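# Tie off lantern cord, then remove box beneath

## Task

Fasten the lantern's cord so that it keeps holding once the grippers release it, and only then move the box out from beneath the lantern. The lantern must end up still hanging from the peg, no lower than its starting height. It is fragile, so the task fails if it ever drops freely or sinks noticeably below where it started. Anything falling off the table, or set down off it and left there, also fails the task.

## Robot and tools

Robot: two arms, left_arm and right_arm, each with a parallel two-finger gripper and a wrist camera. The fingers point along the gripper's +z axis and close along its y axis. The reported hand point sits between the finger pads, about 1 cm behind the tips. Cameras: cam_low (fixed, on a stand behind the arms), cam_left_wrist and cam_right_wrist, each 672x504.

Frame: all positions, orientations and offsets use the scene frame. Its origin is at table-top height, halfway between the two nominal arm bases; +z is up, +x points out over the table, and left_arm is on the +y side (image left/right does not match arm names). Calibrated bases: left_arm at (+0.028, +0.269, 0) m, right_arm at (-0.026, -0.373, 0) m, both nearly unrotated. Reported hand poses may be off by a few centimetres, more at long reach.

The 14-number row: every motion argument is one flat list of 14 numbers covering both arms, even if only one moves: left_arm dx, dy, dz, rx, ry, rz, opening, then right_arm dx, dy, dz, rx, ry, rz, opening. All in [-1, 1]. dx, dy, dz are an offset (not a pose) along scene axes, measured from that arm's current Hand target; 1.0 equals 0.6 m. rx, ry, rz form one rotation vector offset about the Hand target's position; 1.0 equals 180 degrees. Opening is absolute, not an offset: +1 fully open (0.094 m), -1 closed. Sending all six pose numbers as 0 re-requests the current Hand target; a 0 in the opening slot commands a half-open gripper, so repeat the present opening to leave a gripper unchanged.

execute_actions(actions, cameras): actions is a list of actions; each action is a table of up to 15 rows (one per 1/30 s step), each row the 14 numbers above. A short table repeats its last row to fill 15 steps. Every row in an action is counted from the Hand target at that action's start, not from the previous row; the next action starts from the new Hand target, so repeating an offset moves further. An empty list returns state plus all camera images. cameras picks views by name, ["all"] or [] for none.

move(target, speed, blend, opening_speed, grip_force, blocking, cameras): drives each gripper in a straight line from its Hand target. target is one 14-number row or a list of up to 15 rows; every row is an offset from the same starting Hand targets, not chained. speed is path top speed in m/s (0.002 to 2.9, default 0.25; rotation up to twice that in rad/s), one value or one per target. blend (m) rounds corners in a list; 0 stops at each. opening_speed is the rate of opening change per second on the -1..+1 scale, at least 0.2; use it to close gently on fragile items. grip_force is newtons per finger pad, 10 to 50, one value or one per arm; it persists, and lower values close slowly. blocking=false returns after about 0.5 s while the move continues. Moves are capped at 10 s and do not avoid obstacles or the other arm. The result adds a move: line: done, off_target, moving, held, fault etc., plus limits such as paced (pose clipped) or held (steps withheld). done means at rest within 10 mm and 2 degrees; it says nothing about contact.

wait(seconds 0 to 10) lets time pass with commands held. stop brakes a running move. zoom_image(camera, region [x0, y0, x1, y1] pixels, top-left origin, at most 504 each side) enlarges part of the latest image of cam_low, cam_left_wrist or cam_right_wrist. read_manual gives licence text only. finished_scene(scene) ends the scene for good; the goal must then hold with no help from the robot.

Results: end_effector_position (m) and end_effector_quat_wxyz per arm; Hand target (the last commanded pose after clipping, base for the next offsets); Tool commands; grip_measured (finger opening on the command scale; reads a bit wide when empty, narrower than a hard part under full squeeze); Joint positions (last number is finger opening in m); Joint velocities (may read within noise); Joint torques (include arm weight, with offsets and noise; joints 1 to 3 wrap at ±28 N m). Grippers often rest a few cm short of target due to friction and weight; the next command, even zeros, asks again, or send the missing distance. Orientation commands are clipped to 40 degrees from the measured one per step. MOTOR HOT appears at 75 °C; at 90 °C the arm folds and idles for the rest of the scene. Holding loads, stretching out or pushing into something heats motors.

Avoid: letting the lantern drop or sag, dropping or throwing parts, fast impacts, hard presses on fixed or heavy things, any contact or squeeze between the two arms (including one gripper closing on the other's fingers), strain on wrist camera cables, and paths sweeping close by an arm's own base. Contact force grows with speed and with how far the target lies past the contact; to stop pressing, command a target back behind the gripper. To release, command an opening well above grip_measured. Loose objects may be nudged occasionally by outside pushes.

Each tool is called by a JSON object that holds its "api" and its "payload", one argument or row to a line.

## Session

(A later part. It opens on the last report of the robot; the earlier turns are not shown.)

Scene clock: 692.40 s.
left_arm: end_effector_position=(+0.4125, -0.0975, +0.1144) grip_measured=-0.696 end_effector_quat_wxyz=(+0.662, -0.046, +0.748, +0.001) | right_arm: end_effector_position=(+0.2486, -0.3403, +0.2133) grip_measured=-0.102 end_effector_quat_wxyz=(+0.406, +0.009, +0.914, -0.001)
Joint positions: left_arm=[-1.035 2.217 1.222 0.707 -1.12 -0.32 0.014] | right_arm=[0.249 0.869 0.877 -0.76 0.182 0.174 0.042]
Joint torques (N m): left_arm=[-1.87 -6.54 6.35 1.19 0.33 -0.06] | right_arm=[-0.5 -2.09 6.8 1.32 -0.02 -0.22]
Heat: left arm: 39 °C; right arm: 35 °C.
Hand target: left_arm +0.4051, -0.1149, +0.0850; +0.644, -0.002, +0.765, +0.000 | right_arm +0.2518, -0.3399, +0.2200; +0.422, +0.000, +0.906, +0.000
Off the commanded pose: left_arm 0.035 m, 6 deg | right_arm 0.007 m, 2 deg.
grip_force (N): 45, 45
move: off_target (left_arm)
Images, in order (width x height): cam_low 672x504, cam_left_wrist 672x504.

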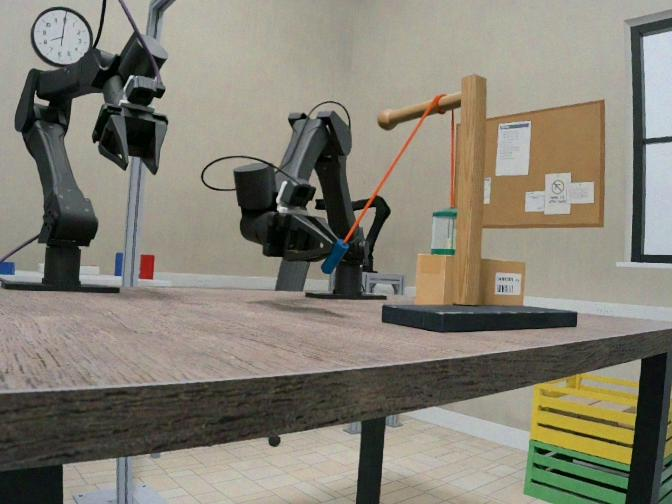

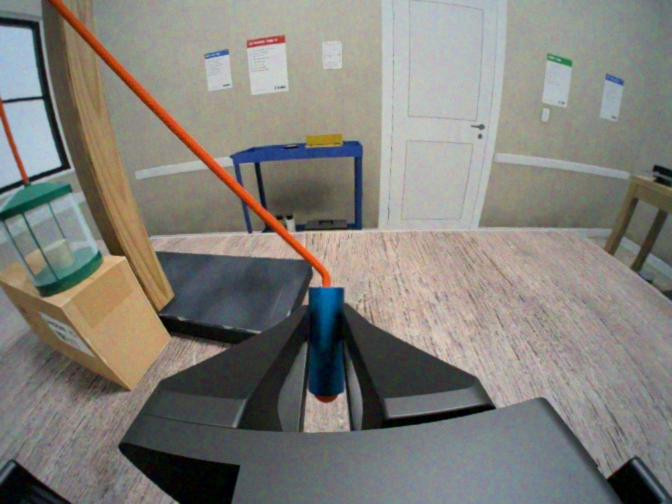

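{"api": "move", "payload": {
  "target": [
    [-0.0752, 0.1415, 0.175, 0, 0, 0, -0.9, 0, 0, 0, 0, 0, 0, -0.1],
    [-0.1002, 0.4082, 0.0667, 0, 0, 0, -0.9, 0, 0, 0, 0, 0, 0, -0.1],
    [-0.1002, 0.5832, 0.1917, 0, 0, 0, -0.9, 0, 0, 0, 0, 0, 0, -0.1],
    [-0.1002, 0.6248, 0.4417, 0, 0, 0, -0.9, 0, 0, 0, 0, 0, 0, -0.1],
    [-0.0918, 0.5665, 0.6167, 0, 0, 0, -0.9, 0, 0, 0, 0, 0, 0, -0.1],
    [-0.0752, 0.4165, 0.675, 0, 0, 0, -0.9, 0, 0, 0, 0, 0, 0, -0.1],
    [-0.0668, 0.2415, 0.6, 0, 0, 0, -0.9, 0, 0, 0, 0, 0, 0, -0.1],
    [-0.0668, 0.1082, 0.425, 0, 0, 0, -0.9, 0, 0, 0, 0, 0, 0, -0.1],
    [-0.0418, 0.1082, 0.2583, 0, 0, 0, -0.9, 0, 0, 0, 0, 0, 0, -0.1],
    [-0.0085, 0.0998, 0.1333, 0, 0, 0, -0.9, 0, 0, 0, 0, 0, 0, -0.1]
  ],
  "speed": [0.18, 0.18, 0.18, 0.18, 0.18, 0.18, 0.18, 0.18, 0.15, 0.08],
  "blend": [0.03, 0.04, 0.04, 0.04, 0.04, 0.04, 0.04, 0.04, 0.03, 0],
  "cameras": ["all"]
}}

{"api": "zoom_image", "payload": {
  "camera": "cam_low",
  "region": [370, 60, 520, 270]
}}

Scene clock: 848.30 s.
left_arm: end_effector_position=(+0.4007, -0.0341, +0.2058) grip_measured=-0.696 end_effector_quat_wxyz=(+0.674, -0.077, +0.735, -0.007) | right_arm: end_effector_position=(+0.2486, -0.3403, +0.2133) grip_measured=-0.102 end_effector_quat_wxyz=(+0.406, +0.009, +0.914, -0.001)
Joint positions: left_arm=[-0.989 1.849 1.043 0.596 -1.114 -0.304 0.014] | right_arm=[0.249 0.869 0.877 -0.76 0.182 0.174 0.042]
Joint torques (N m): left_arm=[-0.85 -4.25 5.01 1.04 0.79 0.21] | right_arm=[-0.53 -2.1 6.8 1.32 -0.01 -0.22]
Heat: left arm: 38 °C; right arm: 35 °C.
Hand target: left_arm +0.4000, -0.0551, +0.1649; +0.644, -0.001, +0.765, +0.000 | right_arm +0.2518, -0.3399, +0.2200; +0.422, +0.000, +0.906, +0.000
Off the commanded pose: left_arm 0.046 m, 10 deg | right_arm 0.007 m, 2 deg.
grip_force (N): 45, 45
move: off_target (left_arm)

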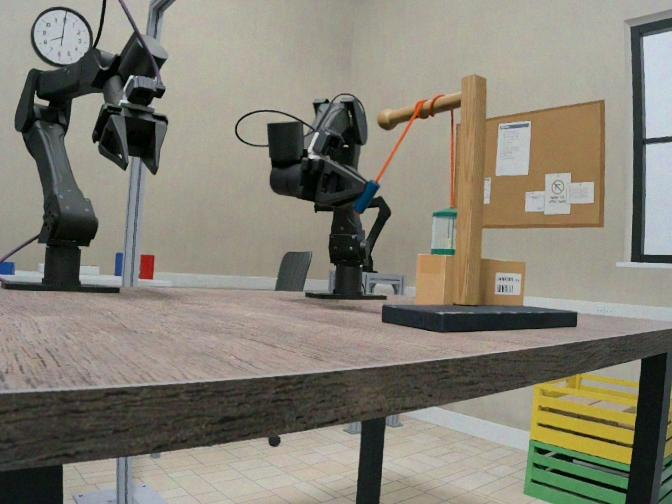

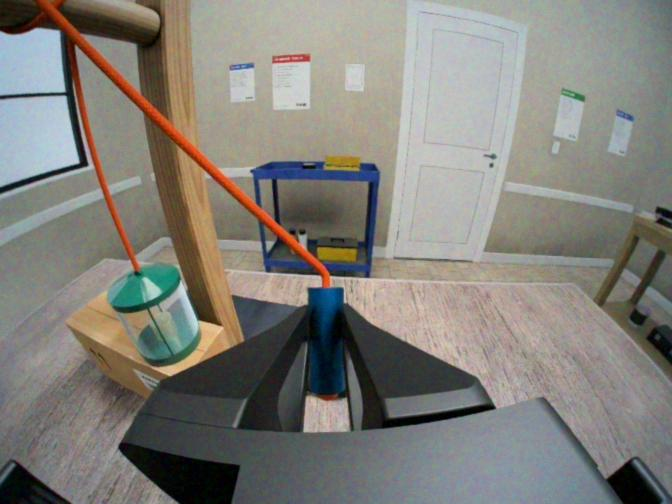

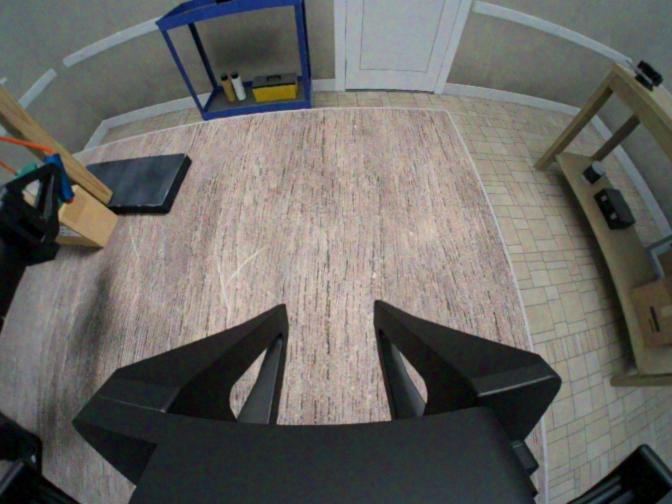

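Scaled by 2.400 from the camera's 672x504 image, which has a finer 960x720 frame.

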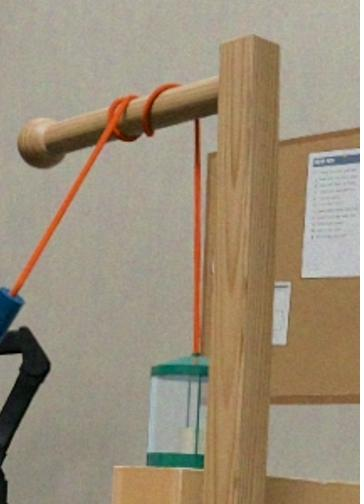

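{"api": "zoom_image", "payload": {
  "camera": "cam_low",
  "region": [375, 75, 475, 145]
}}

Scaled by 5.040 from the camera's 672x504 image, which has a finer 960x720 frame.

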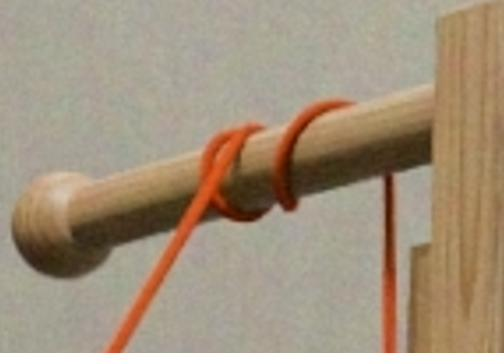

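{"api": "move", "payload": {
  "target": [
    [-0.0667, 0.1252, 0.0835, 0, 0, 0, -0.9, 0, 0, 0, 0, 0, 0, -0.1],
    [-0.0917, 0.3085, 0.0752, 0, 0, 0, -0.9, 0, 0, 0, 0, 0, 0, -0.1],
    [-0.0917, 0.4668, 0.1418, 0, 0, 0, -0.9, 0, 0, 0, 0, 0, 0, -0.1],
    [-0.0917, 0.5002, 0.3085, 0, 0, 0, -0.9, 0, 0, 0, 0, 0, 0, -0.1],
    [-0.0833, 0.4502, 0.4418, 0, 0, 0, -0.9, 0, 0, 0, 0, 0, 0, -0.1],
    [-0.075, 0.3168, 0.5002, 0, 0, 0, -0.9, 0, 0, 0, 0, 0, 0, -0.1],
    [-0.0667, 0.1918, 0.4418, 0, 0, 0, -0.9, 0, 0, 0, 0, 0, 0, -0.1],
    [-0.0583, 0.1502, 0.3085, 0, 0, 0, -0.9, 0, 0, 0, 0, 0, 0, -0.1],
    [-0.05, 0.1752, 0.1752, 0, 0, 0, -0.9, 0, 0, 0, 0, 0, 0, -0.1],
    [-0.0417, 0.1585, 0.1168, 0, 0, 0, -0.9, 0, 0, 0, 0, 0, 0, -0.1]
  ],
  "speed": [0.15, 0.15, 0.15, 0.15, 0.15, 0.15, 0.15, 0.15, 0.15, 0.08],
  "blend": [0.03, 0.03, 0.03, 0.03, 0.03, 0.03, 0.03, 0.03, 0.02, 0],
  "cameras": ["all"]
}}

{"api": "zoom_image", "payload": {
  "camera": "cam_low",
  "region": [375, 75, 475, 145]
}}

Scene clock: 952.37 s.
left_arm: end_effector_position=(+0.3753, +0.0503, +0.2711) grip_measured=-0.696 end_effector_quat_wxyz=(+0.673, -0.055, +0.737, -0.024) | right_arm: end_effector_position=(+0.2486, -0.3403, +0.2133) grip_measured=-0.102 end_effector_quat_wxyz=(+0.406, +0.009, +0.914, -0.001)
Joint positions: left_arm=[-0.896 1.39 0.83 0.396 -0.968 -0.245 0.014] | right_arm=[0.249 0.869 0.877 -0.76 0.182 0.174 0.042]
Joint torques (N m): left_arm=[-0.34 -2.07 5.18 0.98 0.35 0.16] | right_arm=[-0.51 -2.1 6.8 1.32 -0.01 -0.22]
Heat: left arm: 37 °C; right arm: 34 °C.
Hand target: left_arm +0.3750, +0.0401, +0.2350; +0.644, -0.001, +0.765, +0.000 | right_arm +0.2518, -0.3399, +0.2200; +0.422, +0.000, +0.906, +0.000
Off the commanded pose: left_arm 0.038 m, 8 deg | right_arm 0.007 m, 2 deg.
grip_force (N): 45, 45
move: off_target (left_arm); blend cut to 0.0184 m at target 9

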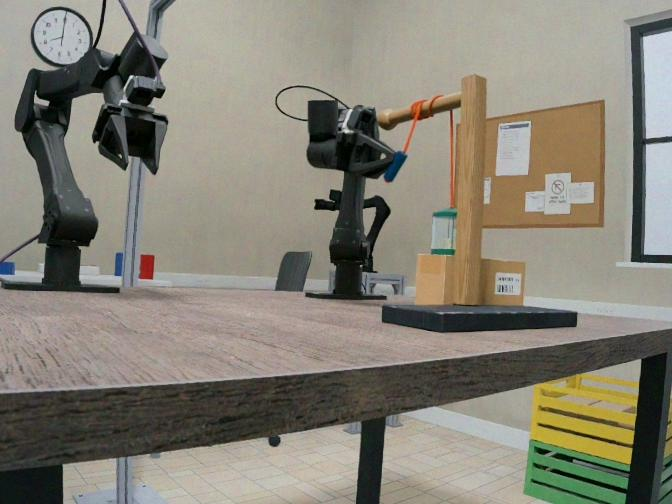

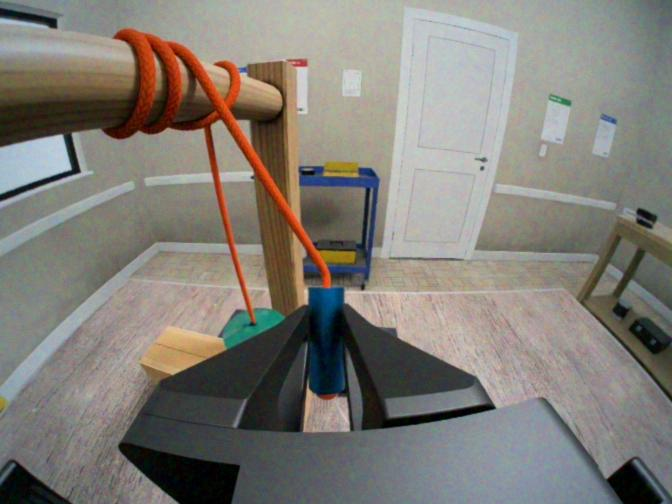

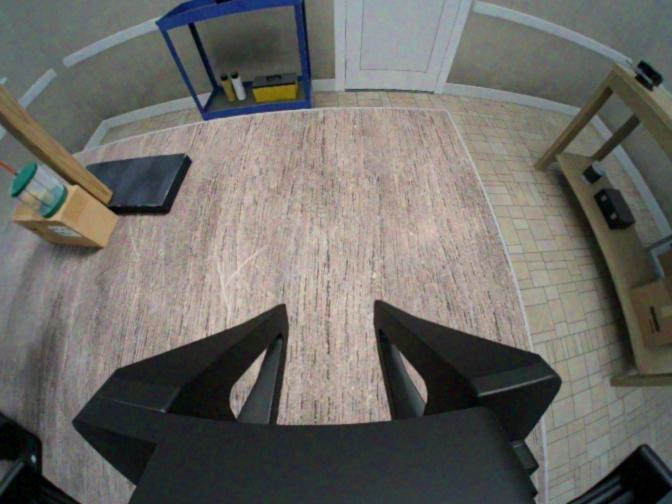

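Scaled by 5.040 from the camera's 672x504 image, which has a finer 960x720 frame.

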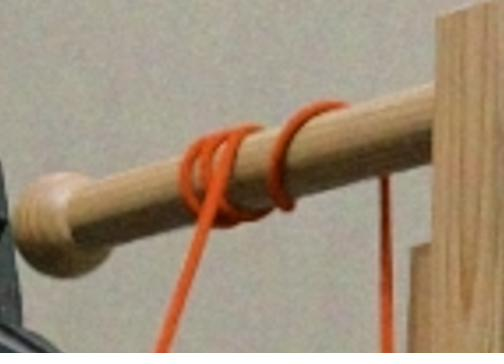

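{"api": "move", "payload": {
  "target": [
    [-0.0133, 0.1417, -0.0167, 0, 0, 0, -0.9, 0.097, 0.233, 0.1, 0.08, -0.09, 0.21, -0.2],
    [-0.0133, 0.1417, -0.0167, 0, 0, 0, -0.9, 0.172, 0.567, 0.158, 0.155, -0.1848, 0.4254, -0.2]
  ],
  "speed": 0.12,
  "blend": [0.03, 0],
  "cameras": ["all"]
}}

Scene clock: 1010.33 s.
left_arm: end_effector_position=(+0.3710, +0.1028, +0.2588) grip_measured=-0.696 end_effector_quat_wxyz=(+0.679, +0.007, +0.733, -0.037) | right_arm: end_effector_position=(+0.3545, -0.0047, +0.2964) grip_measured=-0.197 end_effector_quat_wxyz=(+0.525, -0.449, +0.564, +0.452)
Joint positions: left_arm=[-0.722 1.168 0.596 0.473 -0.694 -0.108 0.014] | right_arm=[0.516 1.813 1.302 0.449 -0.881 -0.009 0.038]
Joint torques (N m): left_arm=[2.09 -3.92 4.23 0.84 -0.32 -0.5] | right_arm=[0.36 -9.02 10.44 1.45 -0.12 0.1]
Heat: left arm: 35 °C; right arm: 35 °C.
Hand target: left_arm +0.3670, +0.1251, +0.2251; +0.644, -0.001, +0.765, +0.000 | right_arm +0.3551, +0.0002, +0.3147; +0.542, -0.455, +0.541, +0.455
Off the commanded pose: left_arm 0.041 m, 7 deg | right_arm 0.019 m, 3 deg.
grip_force (N): 45, 45
move: off_target (left_arm, right_arm)

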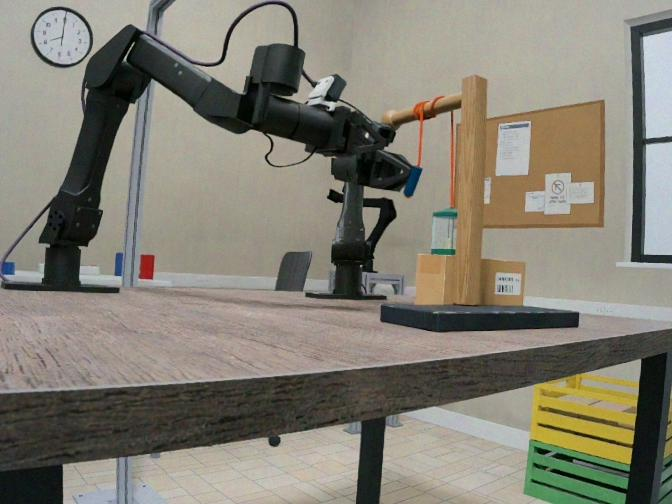

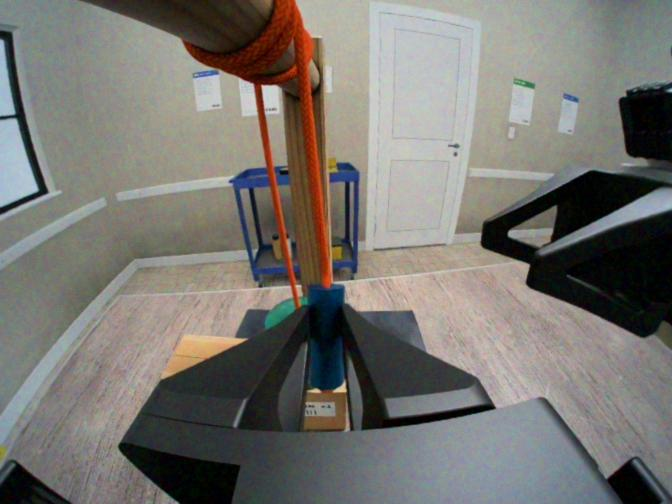

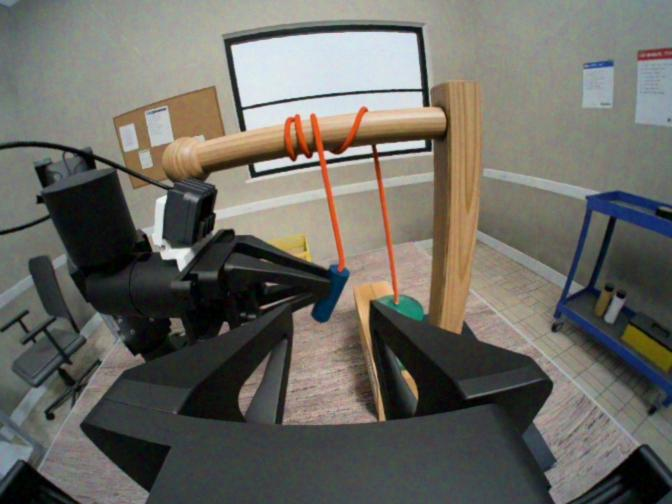

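{"api": "move", "payload": {
  "target": [
    [0, 0, 0, 0, 0, 0, -0.9, 0.008, 0.06, 0.035, 0, 0, 0, -0.2],
    [0, 0, 0, 0, 0, 0, -0.9, 0.0408, 0.1813, 0.0422, 0, 0, 0, -0.2]
  ],
  "speed": [0.1, 0.07],
  "blend": [0.01, 0],
  "cameras": ["cam_right_wrist", "cam_left_wrist"]
}}

Scene clock: 1051.70 s.
left_arm: end_effector_position=(+0.3710, +0.1028, +0.2588) grip_measured=-0.696 end_effector_quat_wxyz=(+0.679, +0.007, +0.733, -0.037) | right_arm: end_effector_position=(+0.3775, +0.1063, +0.3288) grip_measured=-0.197 end_effector_quat_wxyz=(+0.534, -0.457, +0.547, +0.455)
Joint positions: left_arm=[-0.722 1.168 0.596 0.473 -0.694 -0.108 0.014] | right_arm=[0.692 2.12 1.838 0.26 -0.725 -0.006 0.038]
Joint torques (N m): left_arm=[2.07 -3.96 4.23 0.84 -0.32 -0.49] | right_arm=[0.21 -11.86 10.85 1.19 0.02 0.1]
Heat: left arm: 34 °C; right arm: 35 °C.
Hand target: left_arm +0.3670, +0.1251, +0.2251; +0.644, -0.001, +0.765, +0.000 | right_arm +0.3793, +0.1091, +0.3402; +0.542, -0.455, +0.541, +0.455
Off the commanded pose: left_arm 0.041 m, 7 deg | right_arm 0.012 m, 1 deg.
grip_force (N): 45, 45
move: off_target (left_arm, right_arm)
Images, in order (width x height): cam_left_wrist 672x504, cam_right_wrist 672x504.

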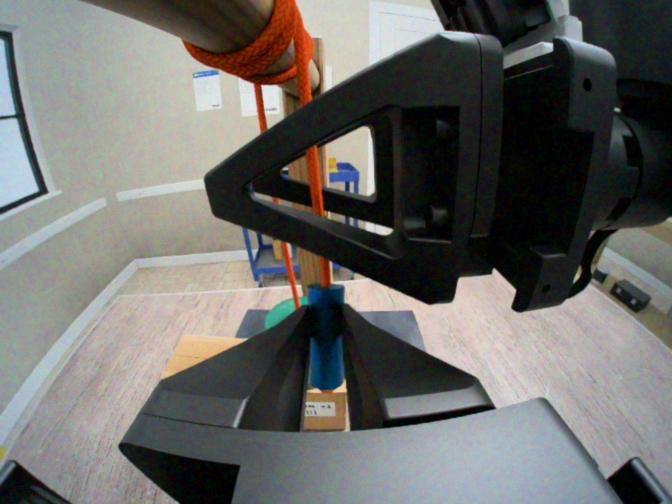

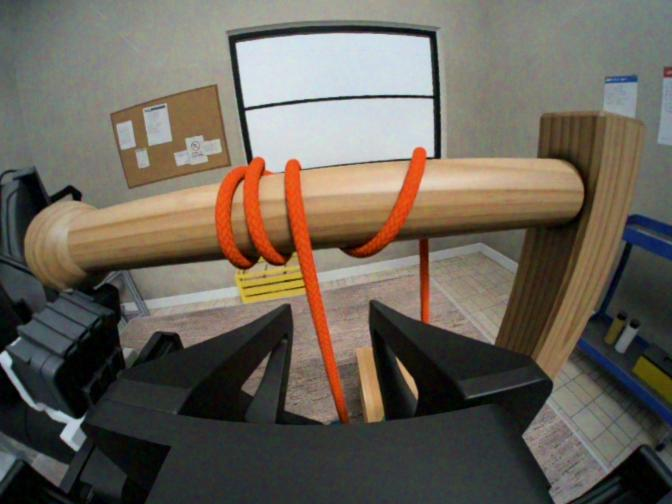

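{"api": "move", "payload": {
  "target": [0,0,0,0,0,0,-0.9,0,0,0,0,0,0,-1.0],
  "opening_speed": 0.5,
  "grip_force": 45,
  "cameras": ["cam_right_wrist","cam_low"]
}}

Scene clock: 1095.20 s.
left_arm: end_effector_position=(+0.3710, +0.1028, +0.2589) grip_measured=-0.696 end_effector_quat_wxyz=(+0.679, +0.008, +0.733, -0.038) | right_arm: end_effector_position=(+0.3778, +0.1062, +0.3286) grip_measured=-0.963 end_effector_quat_wxyz=(+0.534, -0.457, +0.547, +0.454)
Joint positions: left_arm=[-0.722 1.168 0.596 0.473 -0.694 -0.108 0.014] | right_arm=[0.692 2.12 1.838 0.259 -0.723 -0.006 0.002]
Joint torques (N m): left_arm=[2.09 -3.97 4.27 0.83 -0.34 -0.49] | right_arm=[0.21 -11.85 10.86 1.19 0.02 0.09]
Heat: left arm: 34 °C; right arm: 39 °C.
Hand target: left_arm +0.3670, +0.1251, +0.2251; +0.644, -0.001, +0.765, +0.000 | right_arm +0.3794, +0.1091, +0.3402; +0.542, -0.455, +0.541, +0.455
Off the commanded pose: left_arm 0.041 m, 7 deg | right_arm 0.012 m, 1 deg.
grip_force (N): 45, 45
move: off_target (left_arm, right_arm)
Images, in order (width x height): cam_low 672x504, cam_right_wrist 672x504.

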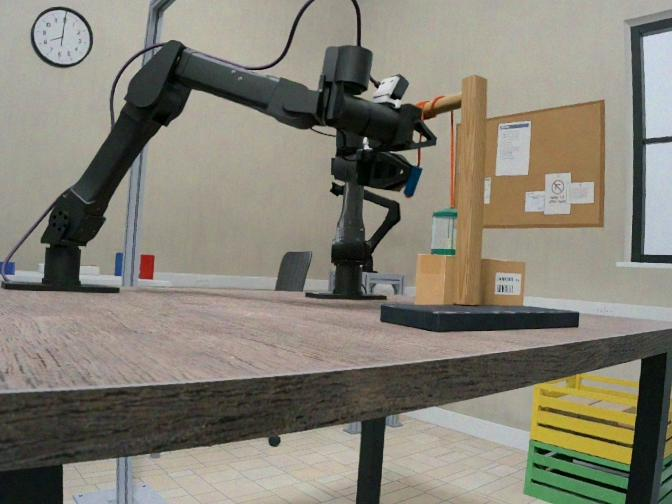

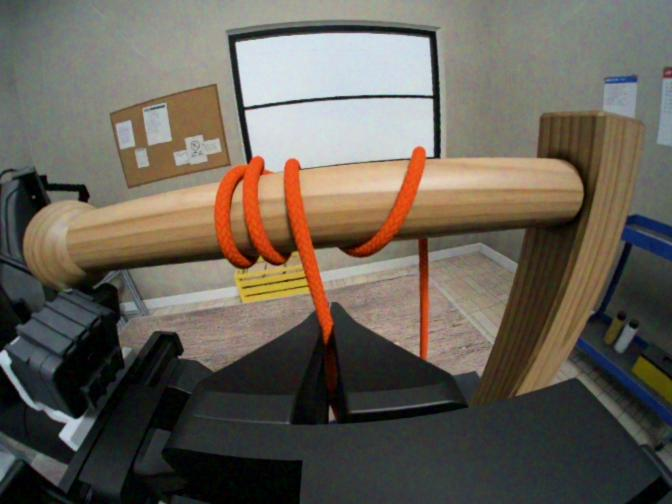

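{"api": "zoom_image", "payload": {
  "camera": "cam_right_wrist",
  "region": [260, 270, 420, 430]
}}

{"api": "zoom_image", "payload": {
  "camera": "cam_low",
  "region": [370, 60, 490, 210]
}}

Scaled by 3.150 from the camera's 672x504 image, which has a finer 960x720 frame.

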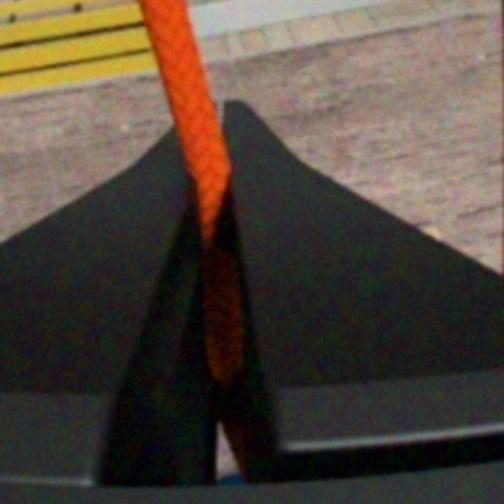

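Scaled by 3.360 from the camera's 672x504 image, which has a finer 960x720 frame.

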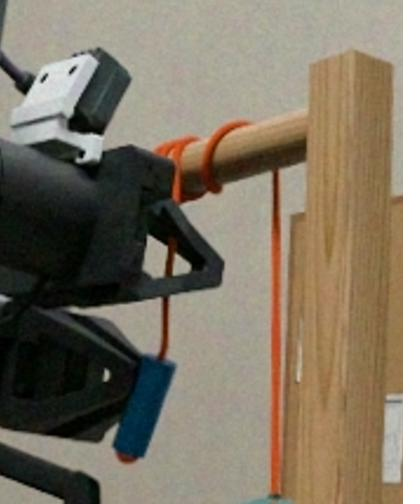

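{"api": "move", "payload": {
  "target": [
    [0,0,0,0,0,0,-0.9,0,0,0,0,0,0,-0.3],
    [0,0,0,0,0,0,-0.9,-0.005,-0.029,0,0,0,0,-0.3],
    [0,0,0,0,0,0,-0.9,-0.005,-0.029,0,0,0,0,-1.0]
  ],
  "opening_speed": 0.6,
  "speed": 0.06,
  "grip_force": 45,
  "cameras": ["cam_right_wrist"]
}}

{"api": "zoom_image", "payload": {
  "camera": "cam_right_wrist",
  "region": [260, 270, 420, 430]
}}

Scene clock: 1134.27 s.
left_arm: end_effector_position=(+0.3710, +0.1028, +0.2589) grip_measured=-0.696 end_effector_quat_wxyz=(+0.679, +0.008, +0.733, -0.038) | right_arm: end_effector_position=(+0.3805, +0.0993, +0.3109) grip_measured=-0.949 end_effector_quat_wxyz=(+0.518, -0.459, +0.559, +0.458)
Joint positions: left_arm=[-0.722 1.168 0.596 0.473 -0.694 -0.108 0.014] | right_arm=[0.675 2.12 1.799 0.259 -0.751 -0.006 0.002]
Joint torques (N m): left_arm=[2.07 -3.9 4.22 0.84 -0.33 -0.5] | right_arm=[-0.31 -16.29 7.1 1.43 0.02 0.09]
Heat: left arm: 33 °C; right arm: 39 °C.
Hand target: left_arm +0.3670, +0.1251, +0.2251; +0.644, -0.001, +0.765, +0.000 | right_arm +0.3764, +0.0916, +0.3402; +0.542, -0.455, +0.541, +0.455
Off the commanded pose: left_arm 0.041 m, 7 deg | right_arm 0.031 m, 3 deg.
grip_force (N): 45, 45
move: off_target (left_arm, right_arm); target 3's new opening was sent with right_arm's hand 0.031 m and 3 deg from that target
Images, in order (width x height): cam_right_wrist 672x504.

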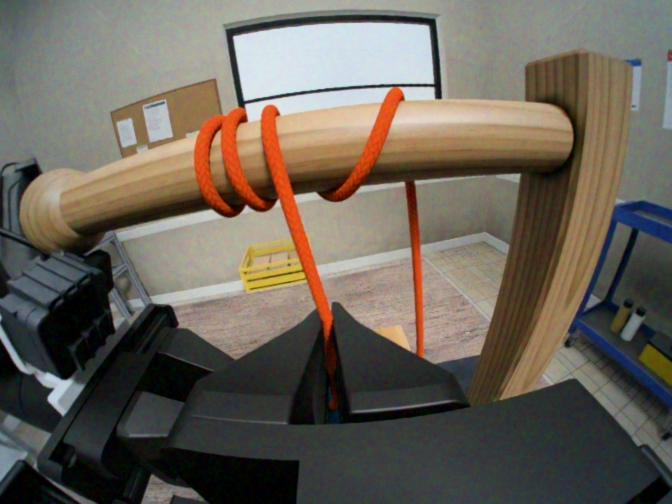

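Scaled by 3.150 from the camera's 672x504 image, which has a finer 960x720 frame.

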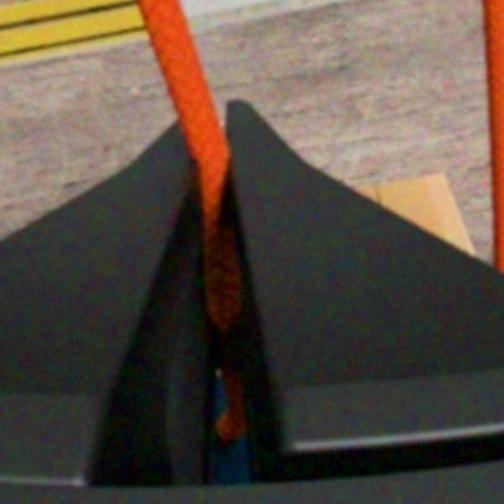

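{"api": "move", "payload": {
  "target": [
    [0,0,0,0,0,0,-0.9,0,0,0,0,0,0,-0.3],
    [0,0,0,0,0,0,-0.9,-0.003,-0.018,0.02,0,0,0,-0.3]
  ],
  "opening_speed": 0.6,
  "speed": 0.06,
  "grip_force": 45,
  "cameras": ["cam_right_wrist"]
}}

{"api": "zoom_image", "payload": {
  "camera": "cam_right_wrist",
  "region": [240, 250, 430, 440]
}}

Scene clock: 1238.17 s.
left_arm: end_effector_position=(+0.3710, +0.1028, +0.2589) grip_measured=-0.696 end_effector_quat_wxyz=(+0.679, +0.008, +0.733, -0.038) | right_arm: end_effector_position=(+0.3836, +0.0904, +0.3247) grip_measured=-0.303 end_effector_quat_wxyz=(+0.529, -0.455, +0.555, +0.453)
Joint positions: left_arm=[-0.722 1.168 0.596 0.473 -0.694 -0.108 0.014] | right_arm=[0.66 2.095 1.799 0.255 -0.749 -0.006 0.033]
Joint torques (N m): left_arm=[2.15 -3.97 4.3 0.83 -0.32 -0.5] | right_arm=[-0.42 -16.68 7.1 1.18 -0.13 0.09]
Heat: left arm: 33 °C; right arm: 37 °C.
Hand target: left_arm +0.3670, +0.1251, +0.2251; +0.644, -0.001, +0.765, +0.000 | right_arm +0.3746, +0.0809, +0.3521; +0.542, -0.455, +0.541, +0.455
Off the commanded pose: left_arm 0.041 m, 7 deg | right_arm 0.030 m, 2 deg.
grip_force (N): 45, 45
move: off_target (left_arm, right_arm)
Images, in order (width x height): cam_right_wrist 672x504.

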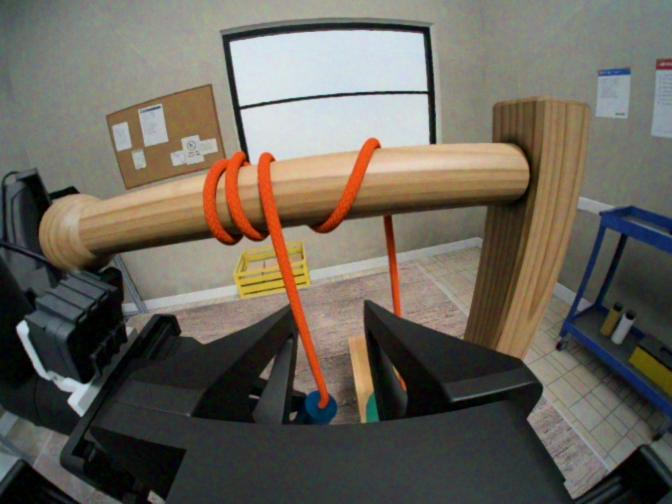

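Scaled by 2.653 from the camera's 672x504 image, which has a finer 960x720 frame.

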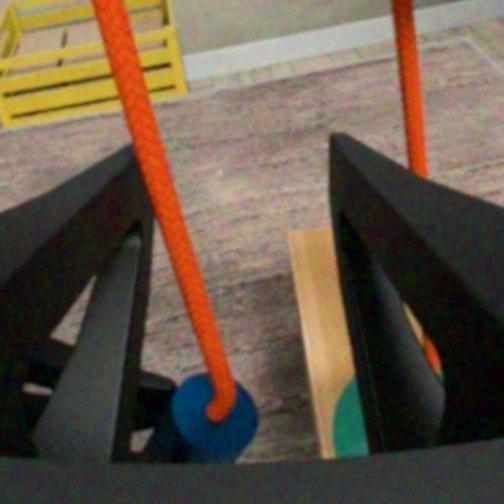

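{"api": "move", "payload": {
  "target": [
    [0,0,0,0,0,0,-0.9,-0.002,-0.01,0,0,0,0,-0.3],
    [0,0,0,0,0,0,-0.9,-0.002,-0.01,0,0,0,0,-1.0]
  ],
  "opening_speed": 0.6,
  "speed": 0.06,
  "grip_force": 45,
  "cameras": ["cam_right_wrist"]
}}

{"api": "zoom_image", "payload": {
  "camera": "cam_right_wrist",
  "region": [240, 250, 430, 440]
}}

Scene clock: 1283.00 s.
left_arm: end_effector_position=(+0.3710, +0.1028, +0.2589) grip_measured=-0.696 end_effector_quat_wxyz=(+0.679, +0.008, +0.733, -0.038) | right_arm: end_effector_position=(+0.3779, +0.0852, +0.3219) grip_measured=-0.925 end_effector_quat_wxyz=(+0.519, -0.461, +0.554, +0.460)
Joint positions: left_arm=[-0.722 1.168 0.596 0.473 -0.694 -0.108 0.014] | right_arm=[0.652 2.076 1.767 0.255 -0.781 -0.006 0.004]
Joint torques (N m): left_arm=[2.09 -3.95 4.23 0.84 -0.33 -0.5] | right_arm=[-0.49 -16.66 7.09 1.26 0.08 0.09]
Heat: left arm: 32 °C; right arm: 44 °C.
Hand target: left_arm +0.3670, +0.1251, +0.2251; +0.644, -0.001, +0.765, +0.000 | right_arm +0.3734, +0.0749, +0.3519; +0.541, -0.455, +0.541, +0.455
Off the commanded pose: left_arm 0.041 m, 7 deg | right_arm 0.032 m, 3 deg.
grip_force (N): 45, 45
move: off_target (left_arm, right_arm); target 2's new opening was sent with right_arm's hand 0.034 m and 3 deg from that target
Images, in order (width x height): cam_right_wrist 672x504.

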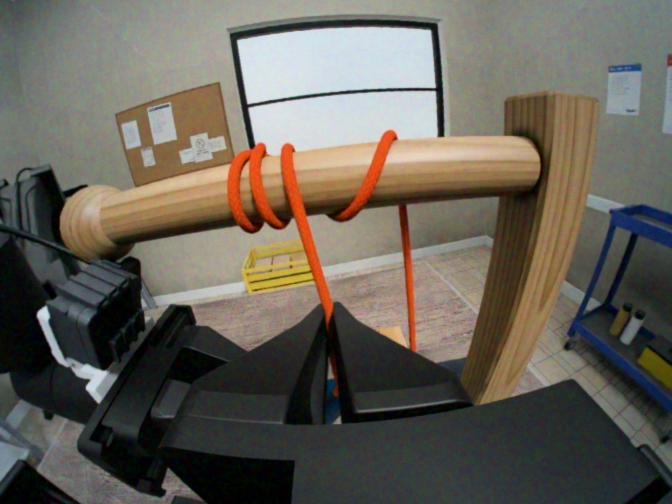

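Scaled by 2.653 from the camera's 672x504 image, which has a finer 960x720 frame.

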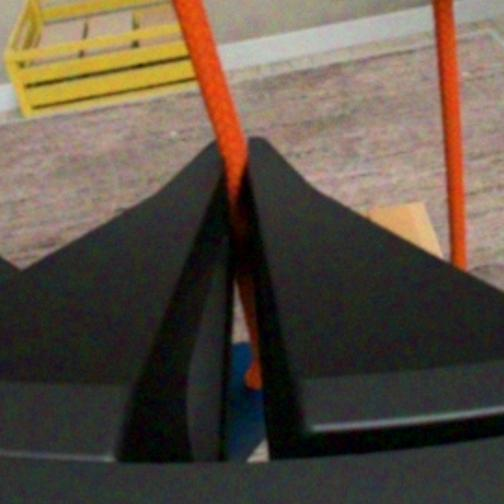

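{"api": "move", "payload": {
  "target": [
    [0.007,-0.037,0.05,0,0,0,-0.9,0,0,0,0,0,0,-1.0],
    [0.007,-0.037,0.05,0,0,0,-0.2,0,0,0,0,0,0,-1.0]
  ],
  "opening_speed": 0.4,
  "speed": 0.05,
  "grip_force": 45,
  "cameras": ["cam_low","cam_left_wrist"]
}}

{"api": "zoom_image", "payload": {
  "camera": "cam_low",
  "region": [370, 60, 520, 270]
}}

Scene clock: 1317.67 s.
left_arm: end_effector_position=(+0.3682, +0.1032, +0.2478) grip_measured=-0.201 end_effector_quat_wxyz=(+0.642, +0.002, +0.767, -0.008) | right_arm: end_effector_position=(+0.3777, +0.0840, +0.3256) grip_measured=-0.927 end_effector_quat_wxyz=(+0.523, -0.459, +0.553, +0.458)
Joint positions: left_arm=[-0.753 1.178 0.673 0.26 -0.763 -0.181 0.038] | right_arm=[0.652 2.068 1.765 0.258 -0.774 -0.006 0.003]
Joint torques (N m): left_arm=[-0.06 -2.03 10.35 1.57 -0.21 0.08] | right_arm=[-0.49 -15.97 7.34 1.23 0.02 0.09]
Heat: left arm: 33 °C; right arm: 41 °C.
Hand target: left_arm +0.3712, +0.1029, +0.2551; +0.644, -0.001, +0.765, +0.000 | right_arm +0.3734, +0.0749, +0.3521; +0.542, -0.455, +0.541, +0.455
Off the commanded pose: left_arm 0.008 m, 1 deg | right_arm 0.028 m, 3 deg.
grip_force (N): 45, 45
move: off_target (right_arm); target 2's new opening was sent with left_arm's hand 0.003 m and 5 deg from that target
Images, in order (width x height): cam_low 672x504, cam_left_wrist 672x504.

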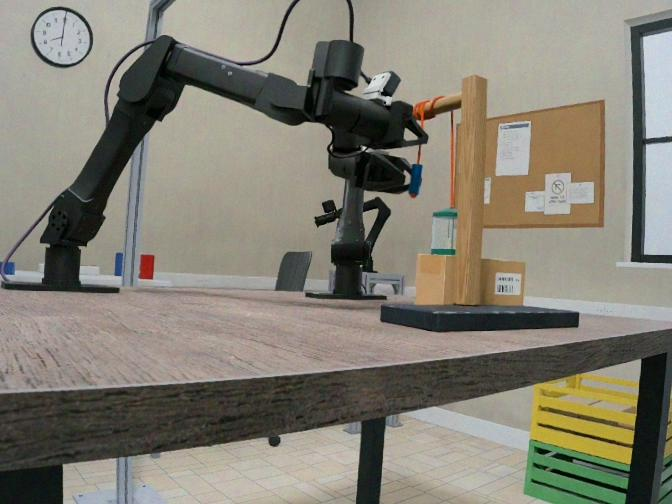

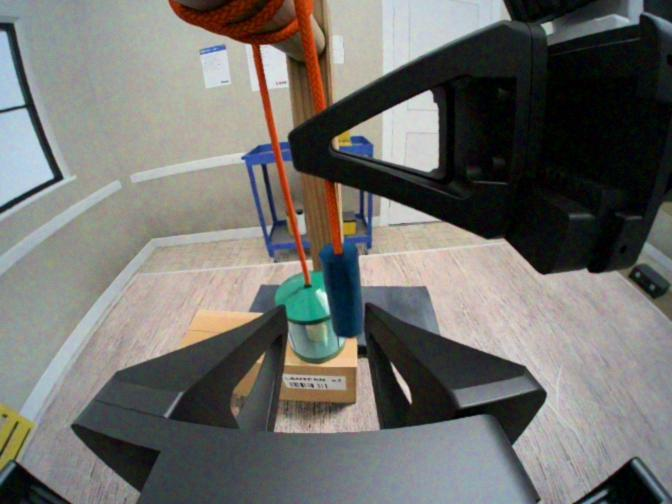

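Scaled by 2.400 from the camera's 672x504 image, which has a finer 960x720 frame.

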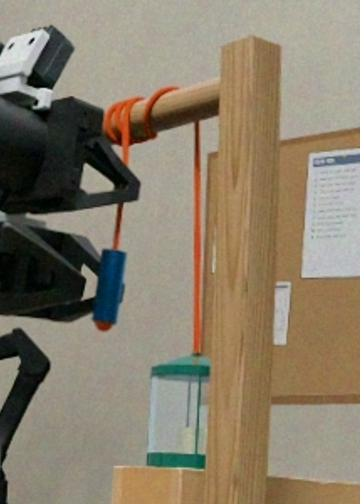

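{"api": "move", "payload": {
  "target": [
    [-0.085,0,-0.067,0,0,0,-0.2,0,0,0,0,0,0,-1.0],
    [-0.019,0.312,-0.0585,-0.0261,-0.0502,-0.3047,-0.2,0,0,0,0,0,0,-1.0],
    [0.040,0.262,0.058,-0.0261,-0.0502,-0.3047,-0.5,0,0,0,0,0,0,-1.0]
  ],
  "opening_speed": 1.0,
  "speed": [0.1,0.2,0.15],
  "blend": [0.02,0.03,0],
  "grip_force": 45,
  "cameras": ["cam_low","cam_left_wrist","cam_right_wrist"]
}}

Scene clock: 1346.70 s.
left_arm: end_effector_position=(+0.3955, +0.2623, +0.2760) grip_measured=-0.499 end_effector_quat_wxyz=(+0.621, +0.316, +0.634, -0.335) | right_arm: end_effector_position=(+0.3778, +0.0840, +0.3256) grip_measured=-0.927 end_effector_quat_wxyz=(+0.523, -0.459, +0.553, +0.458)
Joint positions: left_arm=[0.526 1.49 0.826 0.64 1.444 -0.008 0.024] | right_arm=[0.652 2.068 1.765 0.258 -0.774 -0.006 0.003]
Joint torques (N m): left_arm=[-0.55 -6.39 9.02 1.09 0 -0.03] | right_arm=[-0.47 -15.98 7.35 1.23 0.02 0.09]
Heat: left arm: 37 °C; right arm: 40 °C.
Hand target: left_arm +0.3952, +0.2600, +0.2898; +0.627, +0.325, +0.628, -0.327 | right_arm +0.3734, +0.0749, +0.3521; +0.542, -0.455, +0.541, +0.455
Off the commanded pose: left_arm 0.014 m, 2 deg | right_arm 0.028 m, 3 deg.
grip_force (N): 45, 45
move: off_target (left_arm, right_arm); target 3's new opening was sent with left_arm's hand 0.014 m and 1 deg from that target

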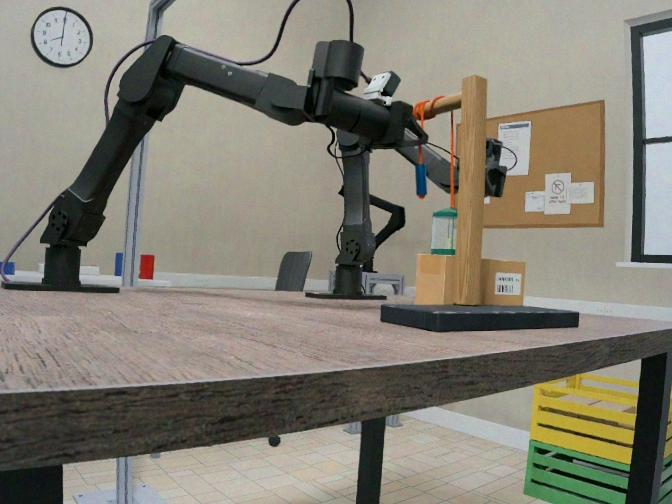

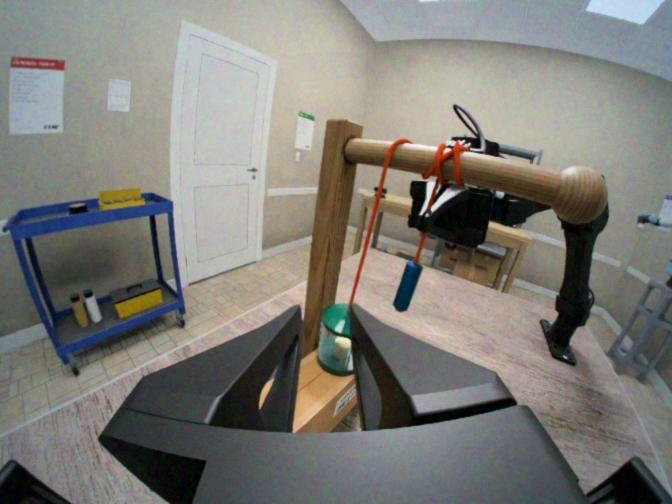

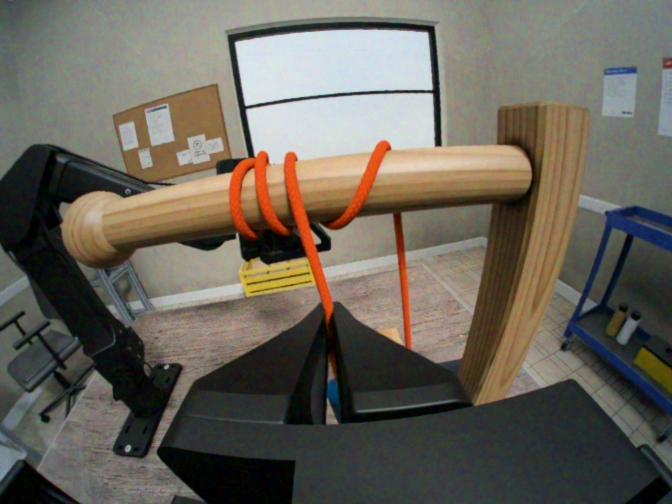

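{"api": "move", "payload": {
  "target": [0.040,-0.115,0,0,0,0,-0.5,0,0,0,0,0,0,-1.0],
  "speed": 0.12,
  "cameras": ["cam_left_wrist"]
}}

{"api": "zoom_image", "payload": {
  "camera": "cam_left_wrist",
  "region": [220, 90, 520, 390]
}}

Scene clock: 1376.90 s.
left_arm: end_effector_position=(+0.4203, +0.1925, +0.2757) grip_measured=-0.499 end_effector_quat_wxyz=(+0.617, +0.315, +0.637, -0.338) | right_arm: end_effector_position=(+0.3778, +0.0840, +0.3256) grip_measured=-0.927 end_effector_quat_wxyz=(+0.523, -0.459, +0.553, +0.458)
Joint positions: left_arm=[0.277 1.481 0.826 0.624 1.199 -0.012 0.024] | right_arm=[0.652 2.068 1.765 0.258 -0.774 -0.006 0.003]
Joint torques (N m): left_arm=[-0.36 -6.53 8.92 1.37 -0.04 0.12] | right_arm=[-0.49 -15.98 7.35 1.23 0.02 0.09]
Heat: left arm: 35 °C; right arm: 41 °C.
Hand target: left_arm +0.4192, +0.1910, +0.2898; +0.627, +0.325, +0.628, -0.327 | right_arm +0.3734, +0.0749, +0.3521; +0.542, -0.455, +0.541, +0.455
Off the commanded pose: left_arm 0.014 m, 2 deg | right_arm 0.028 m, 3 deg.
grip_force (N): 45, 45
move: off_target (left_arm, right_arm)
Images, in order (width x height): cam_left_wrist 672x504.

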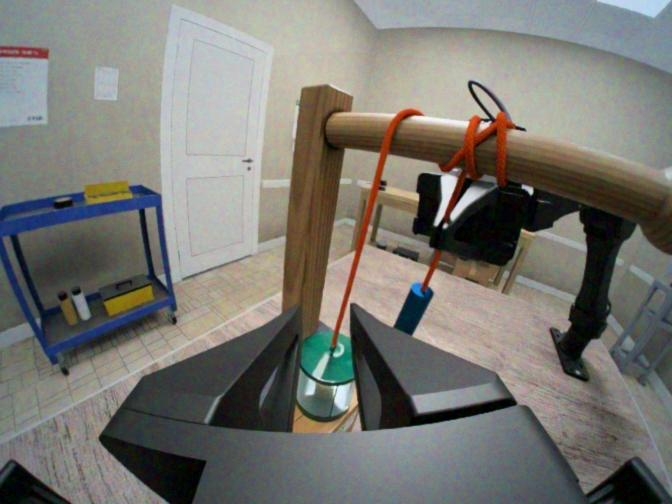

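Scaled by 1.680 from the camera's 672x504 image, which has a finer 960x720 frame.

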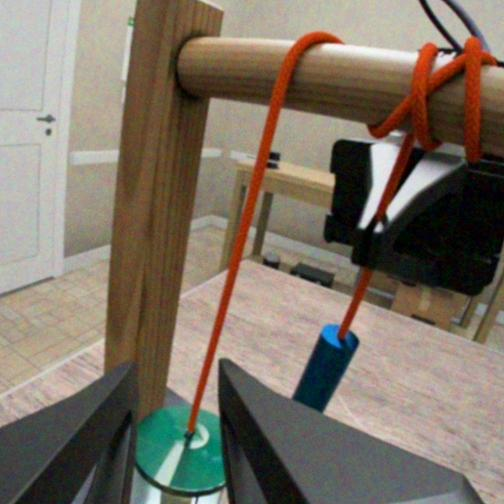

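{"api": "move", "payload": {
  "target": [0.006,-0.047,0,0,0,0,-0.5,0,0,0,0,0,0,-1.0],
  "speed": 0.08,
  "cameras": ["cam_left_wrist"]
}}

{"api": "zoom_image", "payload": {
  "camera": "cam_left_wrist",
  "region": [220, 90, 520, 390]
}}

Scene clock: 1397.37 s.
left_arm: end_effector_position=(+0.4259, +0.1650, +0.2750) grip_measured=-0.499 end_effector_quat_wxyz=(+0.616, +0.316, +0.638, -0.337) | right_arm: end_effector_position=(+0.3778, +0.0840, +0.3256) grip_measured=-0.927 end_effector_quat_wxyz=(+0.523, -0.459, +0.553, +0.458)
Joint positions: left_arm=[0.183 1.481 0.826 0.623 1.103 -0.012 0.024] | right_arm=[0.652 2.068 1.765 0.258 -0.774 -0.006 0.003]
Joint torques (N m): left_arm=[-0.51 -7.12 8.5 1.38 -0.02 0.13] | right_arm=[-0.5 -15.97 7.36 1.23 0.02 0.09]
Heat: left arm: 34 °C; right arm: 41 °C.
Hand target: left_arm +0.4228, +0.1629, +0.2898; +0.627, +0.325, +0.628, -0.326 | right_arm +0.3734, +0.0749, +0.3521; +0.542, -0.455, +0.541, +0.455
Off the commanded pose: left_arm 0.015 m, 2 deg | right_arm 0.028 m, 3 deg.
grip_force (N): 45, 45
move: off_target (left_arm, right_arm)
Images, in order (width x height): cam_left_wrist 672x504.

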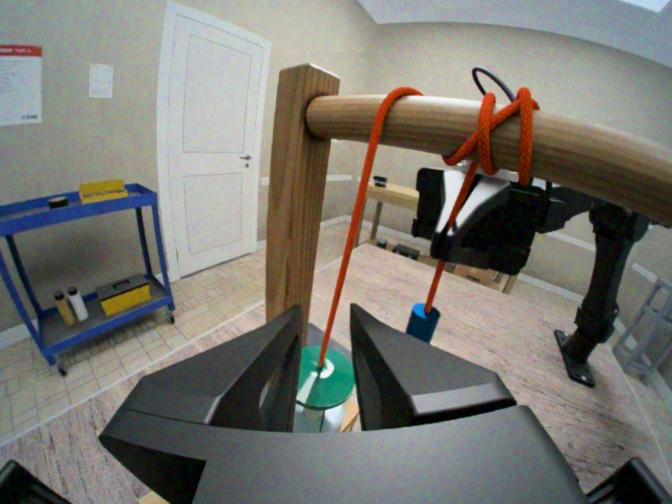

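Scaled by 1.680 from the camera's 672x504 image, which has a finer 960x720 frame.

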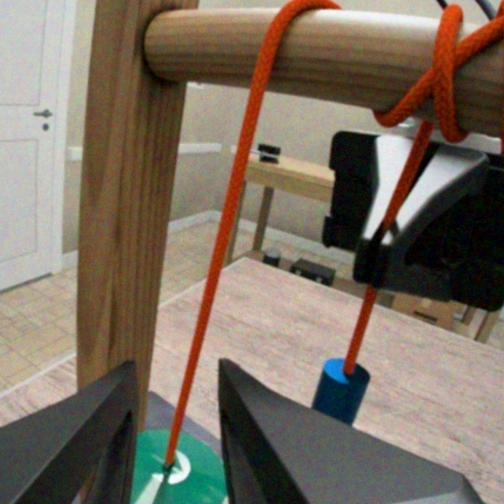

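{"api": "move", "payload": {
  "target": [0.022,-0.034,0,0,0,0,-0.5,0,0,0,0,0,0,-1.0],
  "speed": 0.08,
  "cameras": ["cam_left_wrist","cam_low"]
}}

{"api": "zoom_image", "payload": {
  "camera": "cam_left_wrist",
  "region": [230, 200, 430, 400]
}}

Scene clock: 1430.00 s.
left_arm: end_effector_position=(+0.4309, +0.1441, +0.2848) grip_measured=-0.499 end_effector_quat_wxyz=(+0.623, +0.321, +0.631, -0.331) | right_arm: end_effector_position=(+0.3778, +0.0840, +0.3256) grip_measured=-0.927 end_effector_quat_wxyz=(+0.523, -0.459, +0.553, +0.458)
Joint positions: left_arm=[0.111 1.481 0.852 0.622 1.031 -0.011 0.024] | right_arm=[0.652 2.068 1.765 0.258 -0.774 -0.006 0.003]
Joint torques (N m): left_arm=[-0.58 -4.04 9.72 1.44 -0.04 0.11] | right_arm=[-0.49 -15.97 7.36 1.24 0.01 0.09]
Heat: left arm: 34 °C; right arm: 41 °C.
Hand target: left_arm +0.4360, +0.1425, +0.2899; +0.627, +0.325, +0.628, -0.327 | right_arm +0.3734, +0.0749, +0.3521; +0.542, -0.455, +0.541, +0.455
Off the commanded pose: left_arm 0.007 m, 1 deg | right_arm 0.028 m, 3 deg.
grip_force (N): 45, 45
move: off_target (right_arm)
Images, in order (width x height): cam_low 672x504, cam_left_wrist 672x504.

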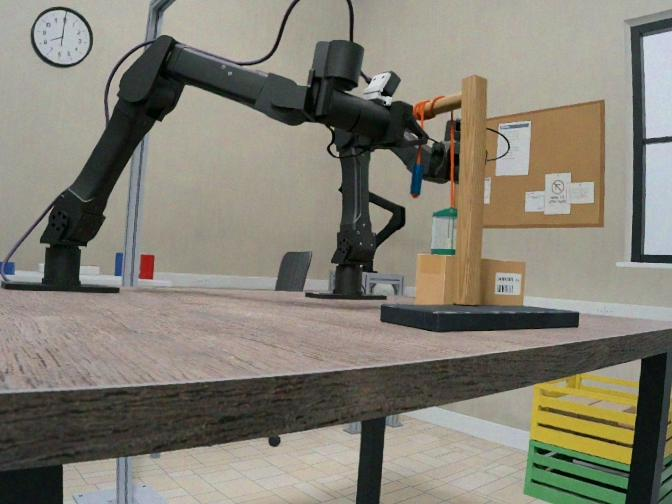

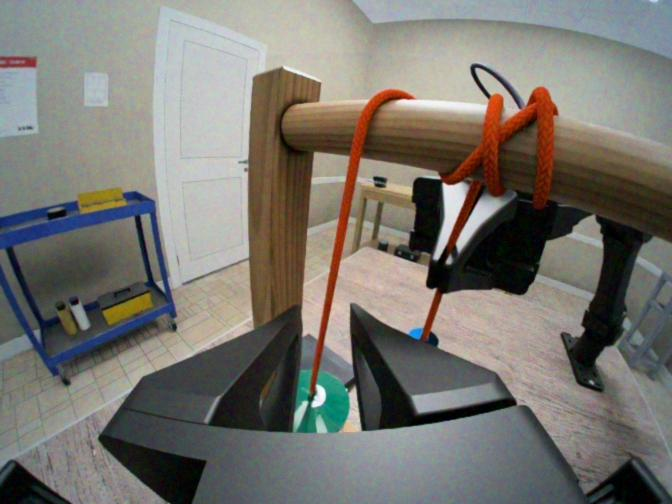

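Scaled by 2.520 from the camera's 672x504 image, which has a finer 960x720 frame.

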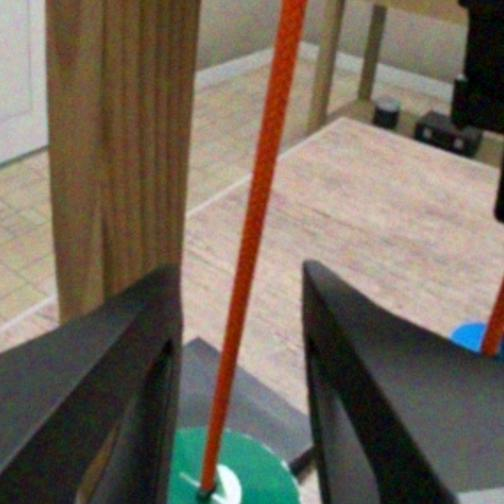

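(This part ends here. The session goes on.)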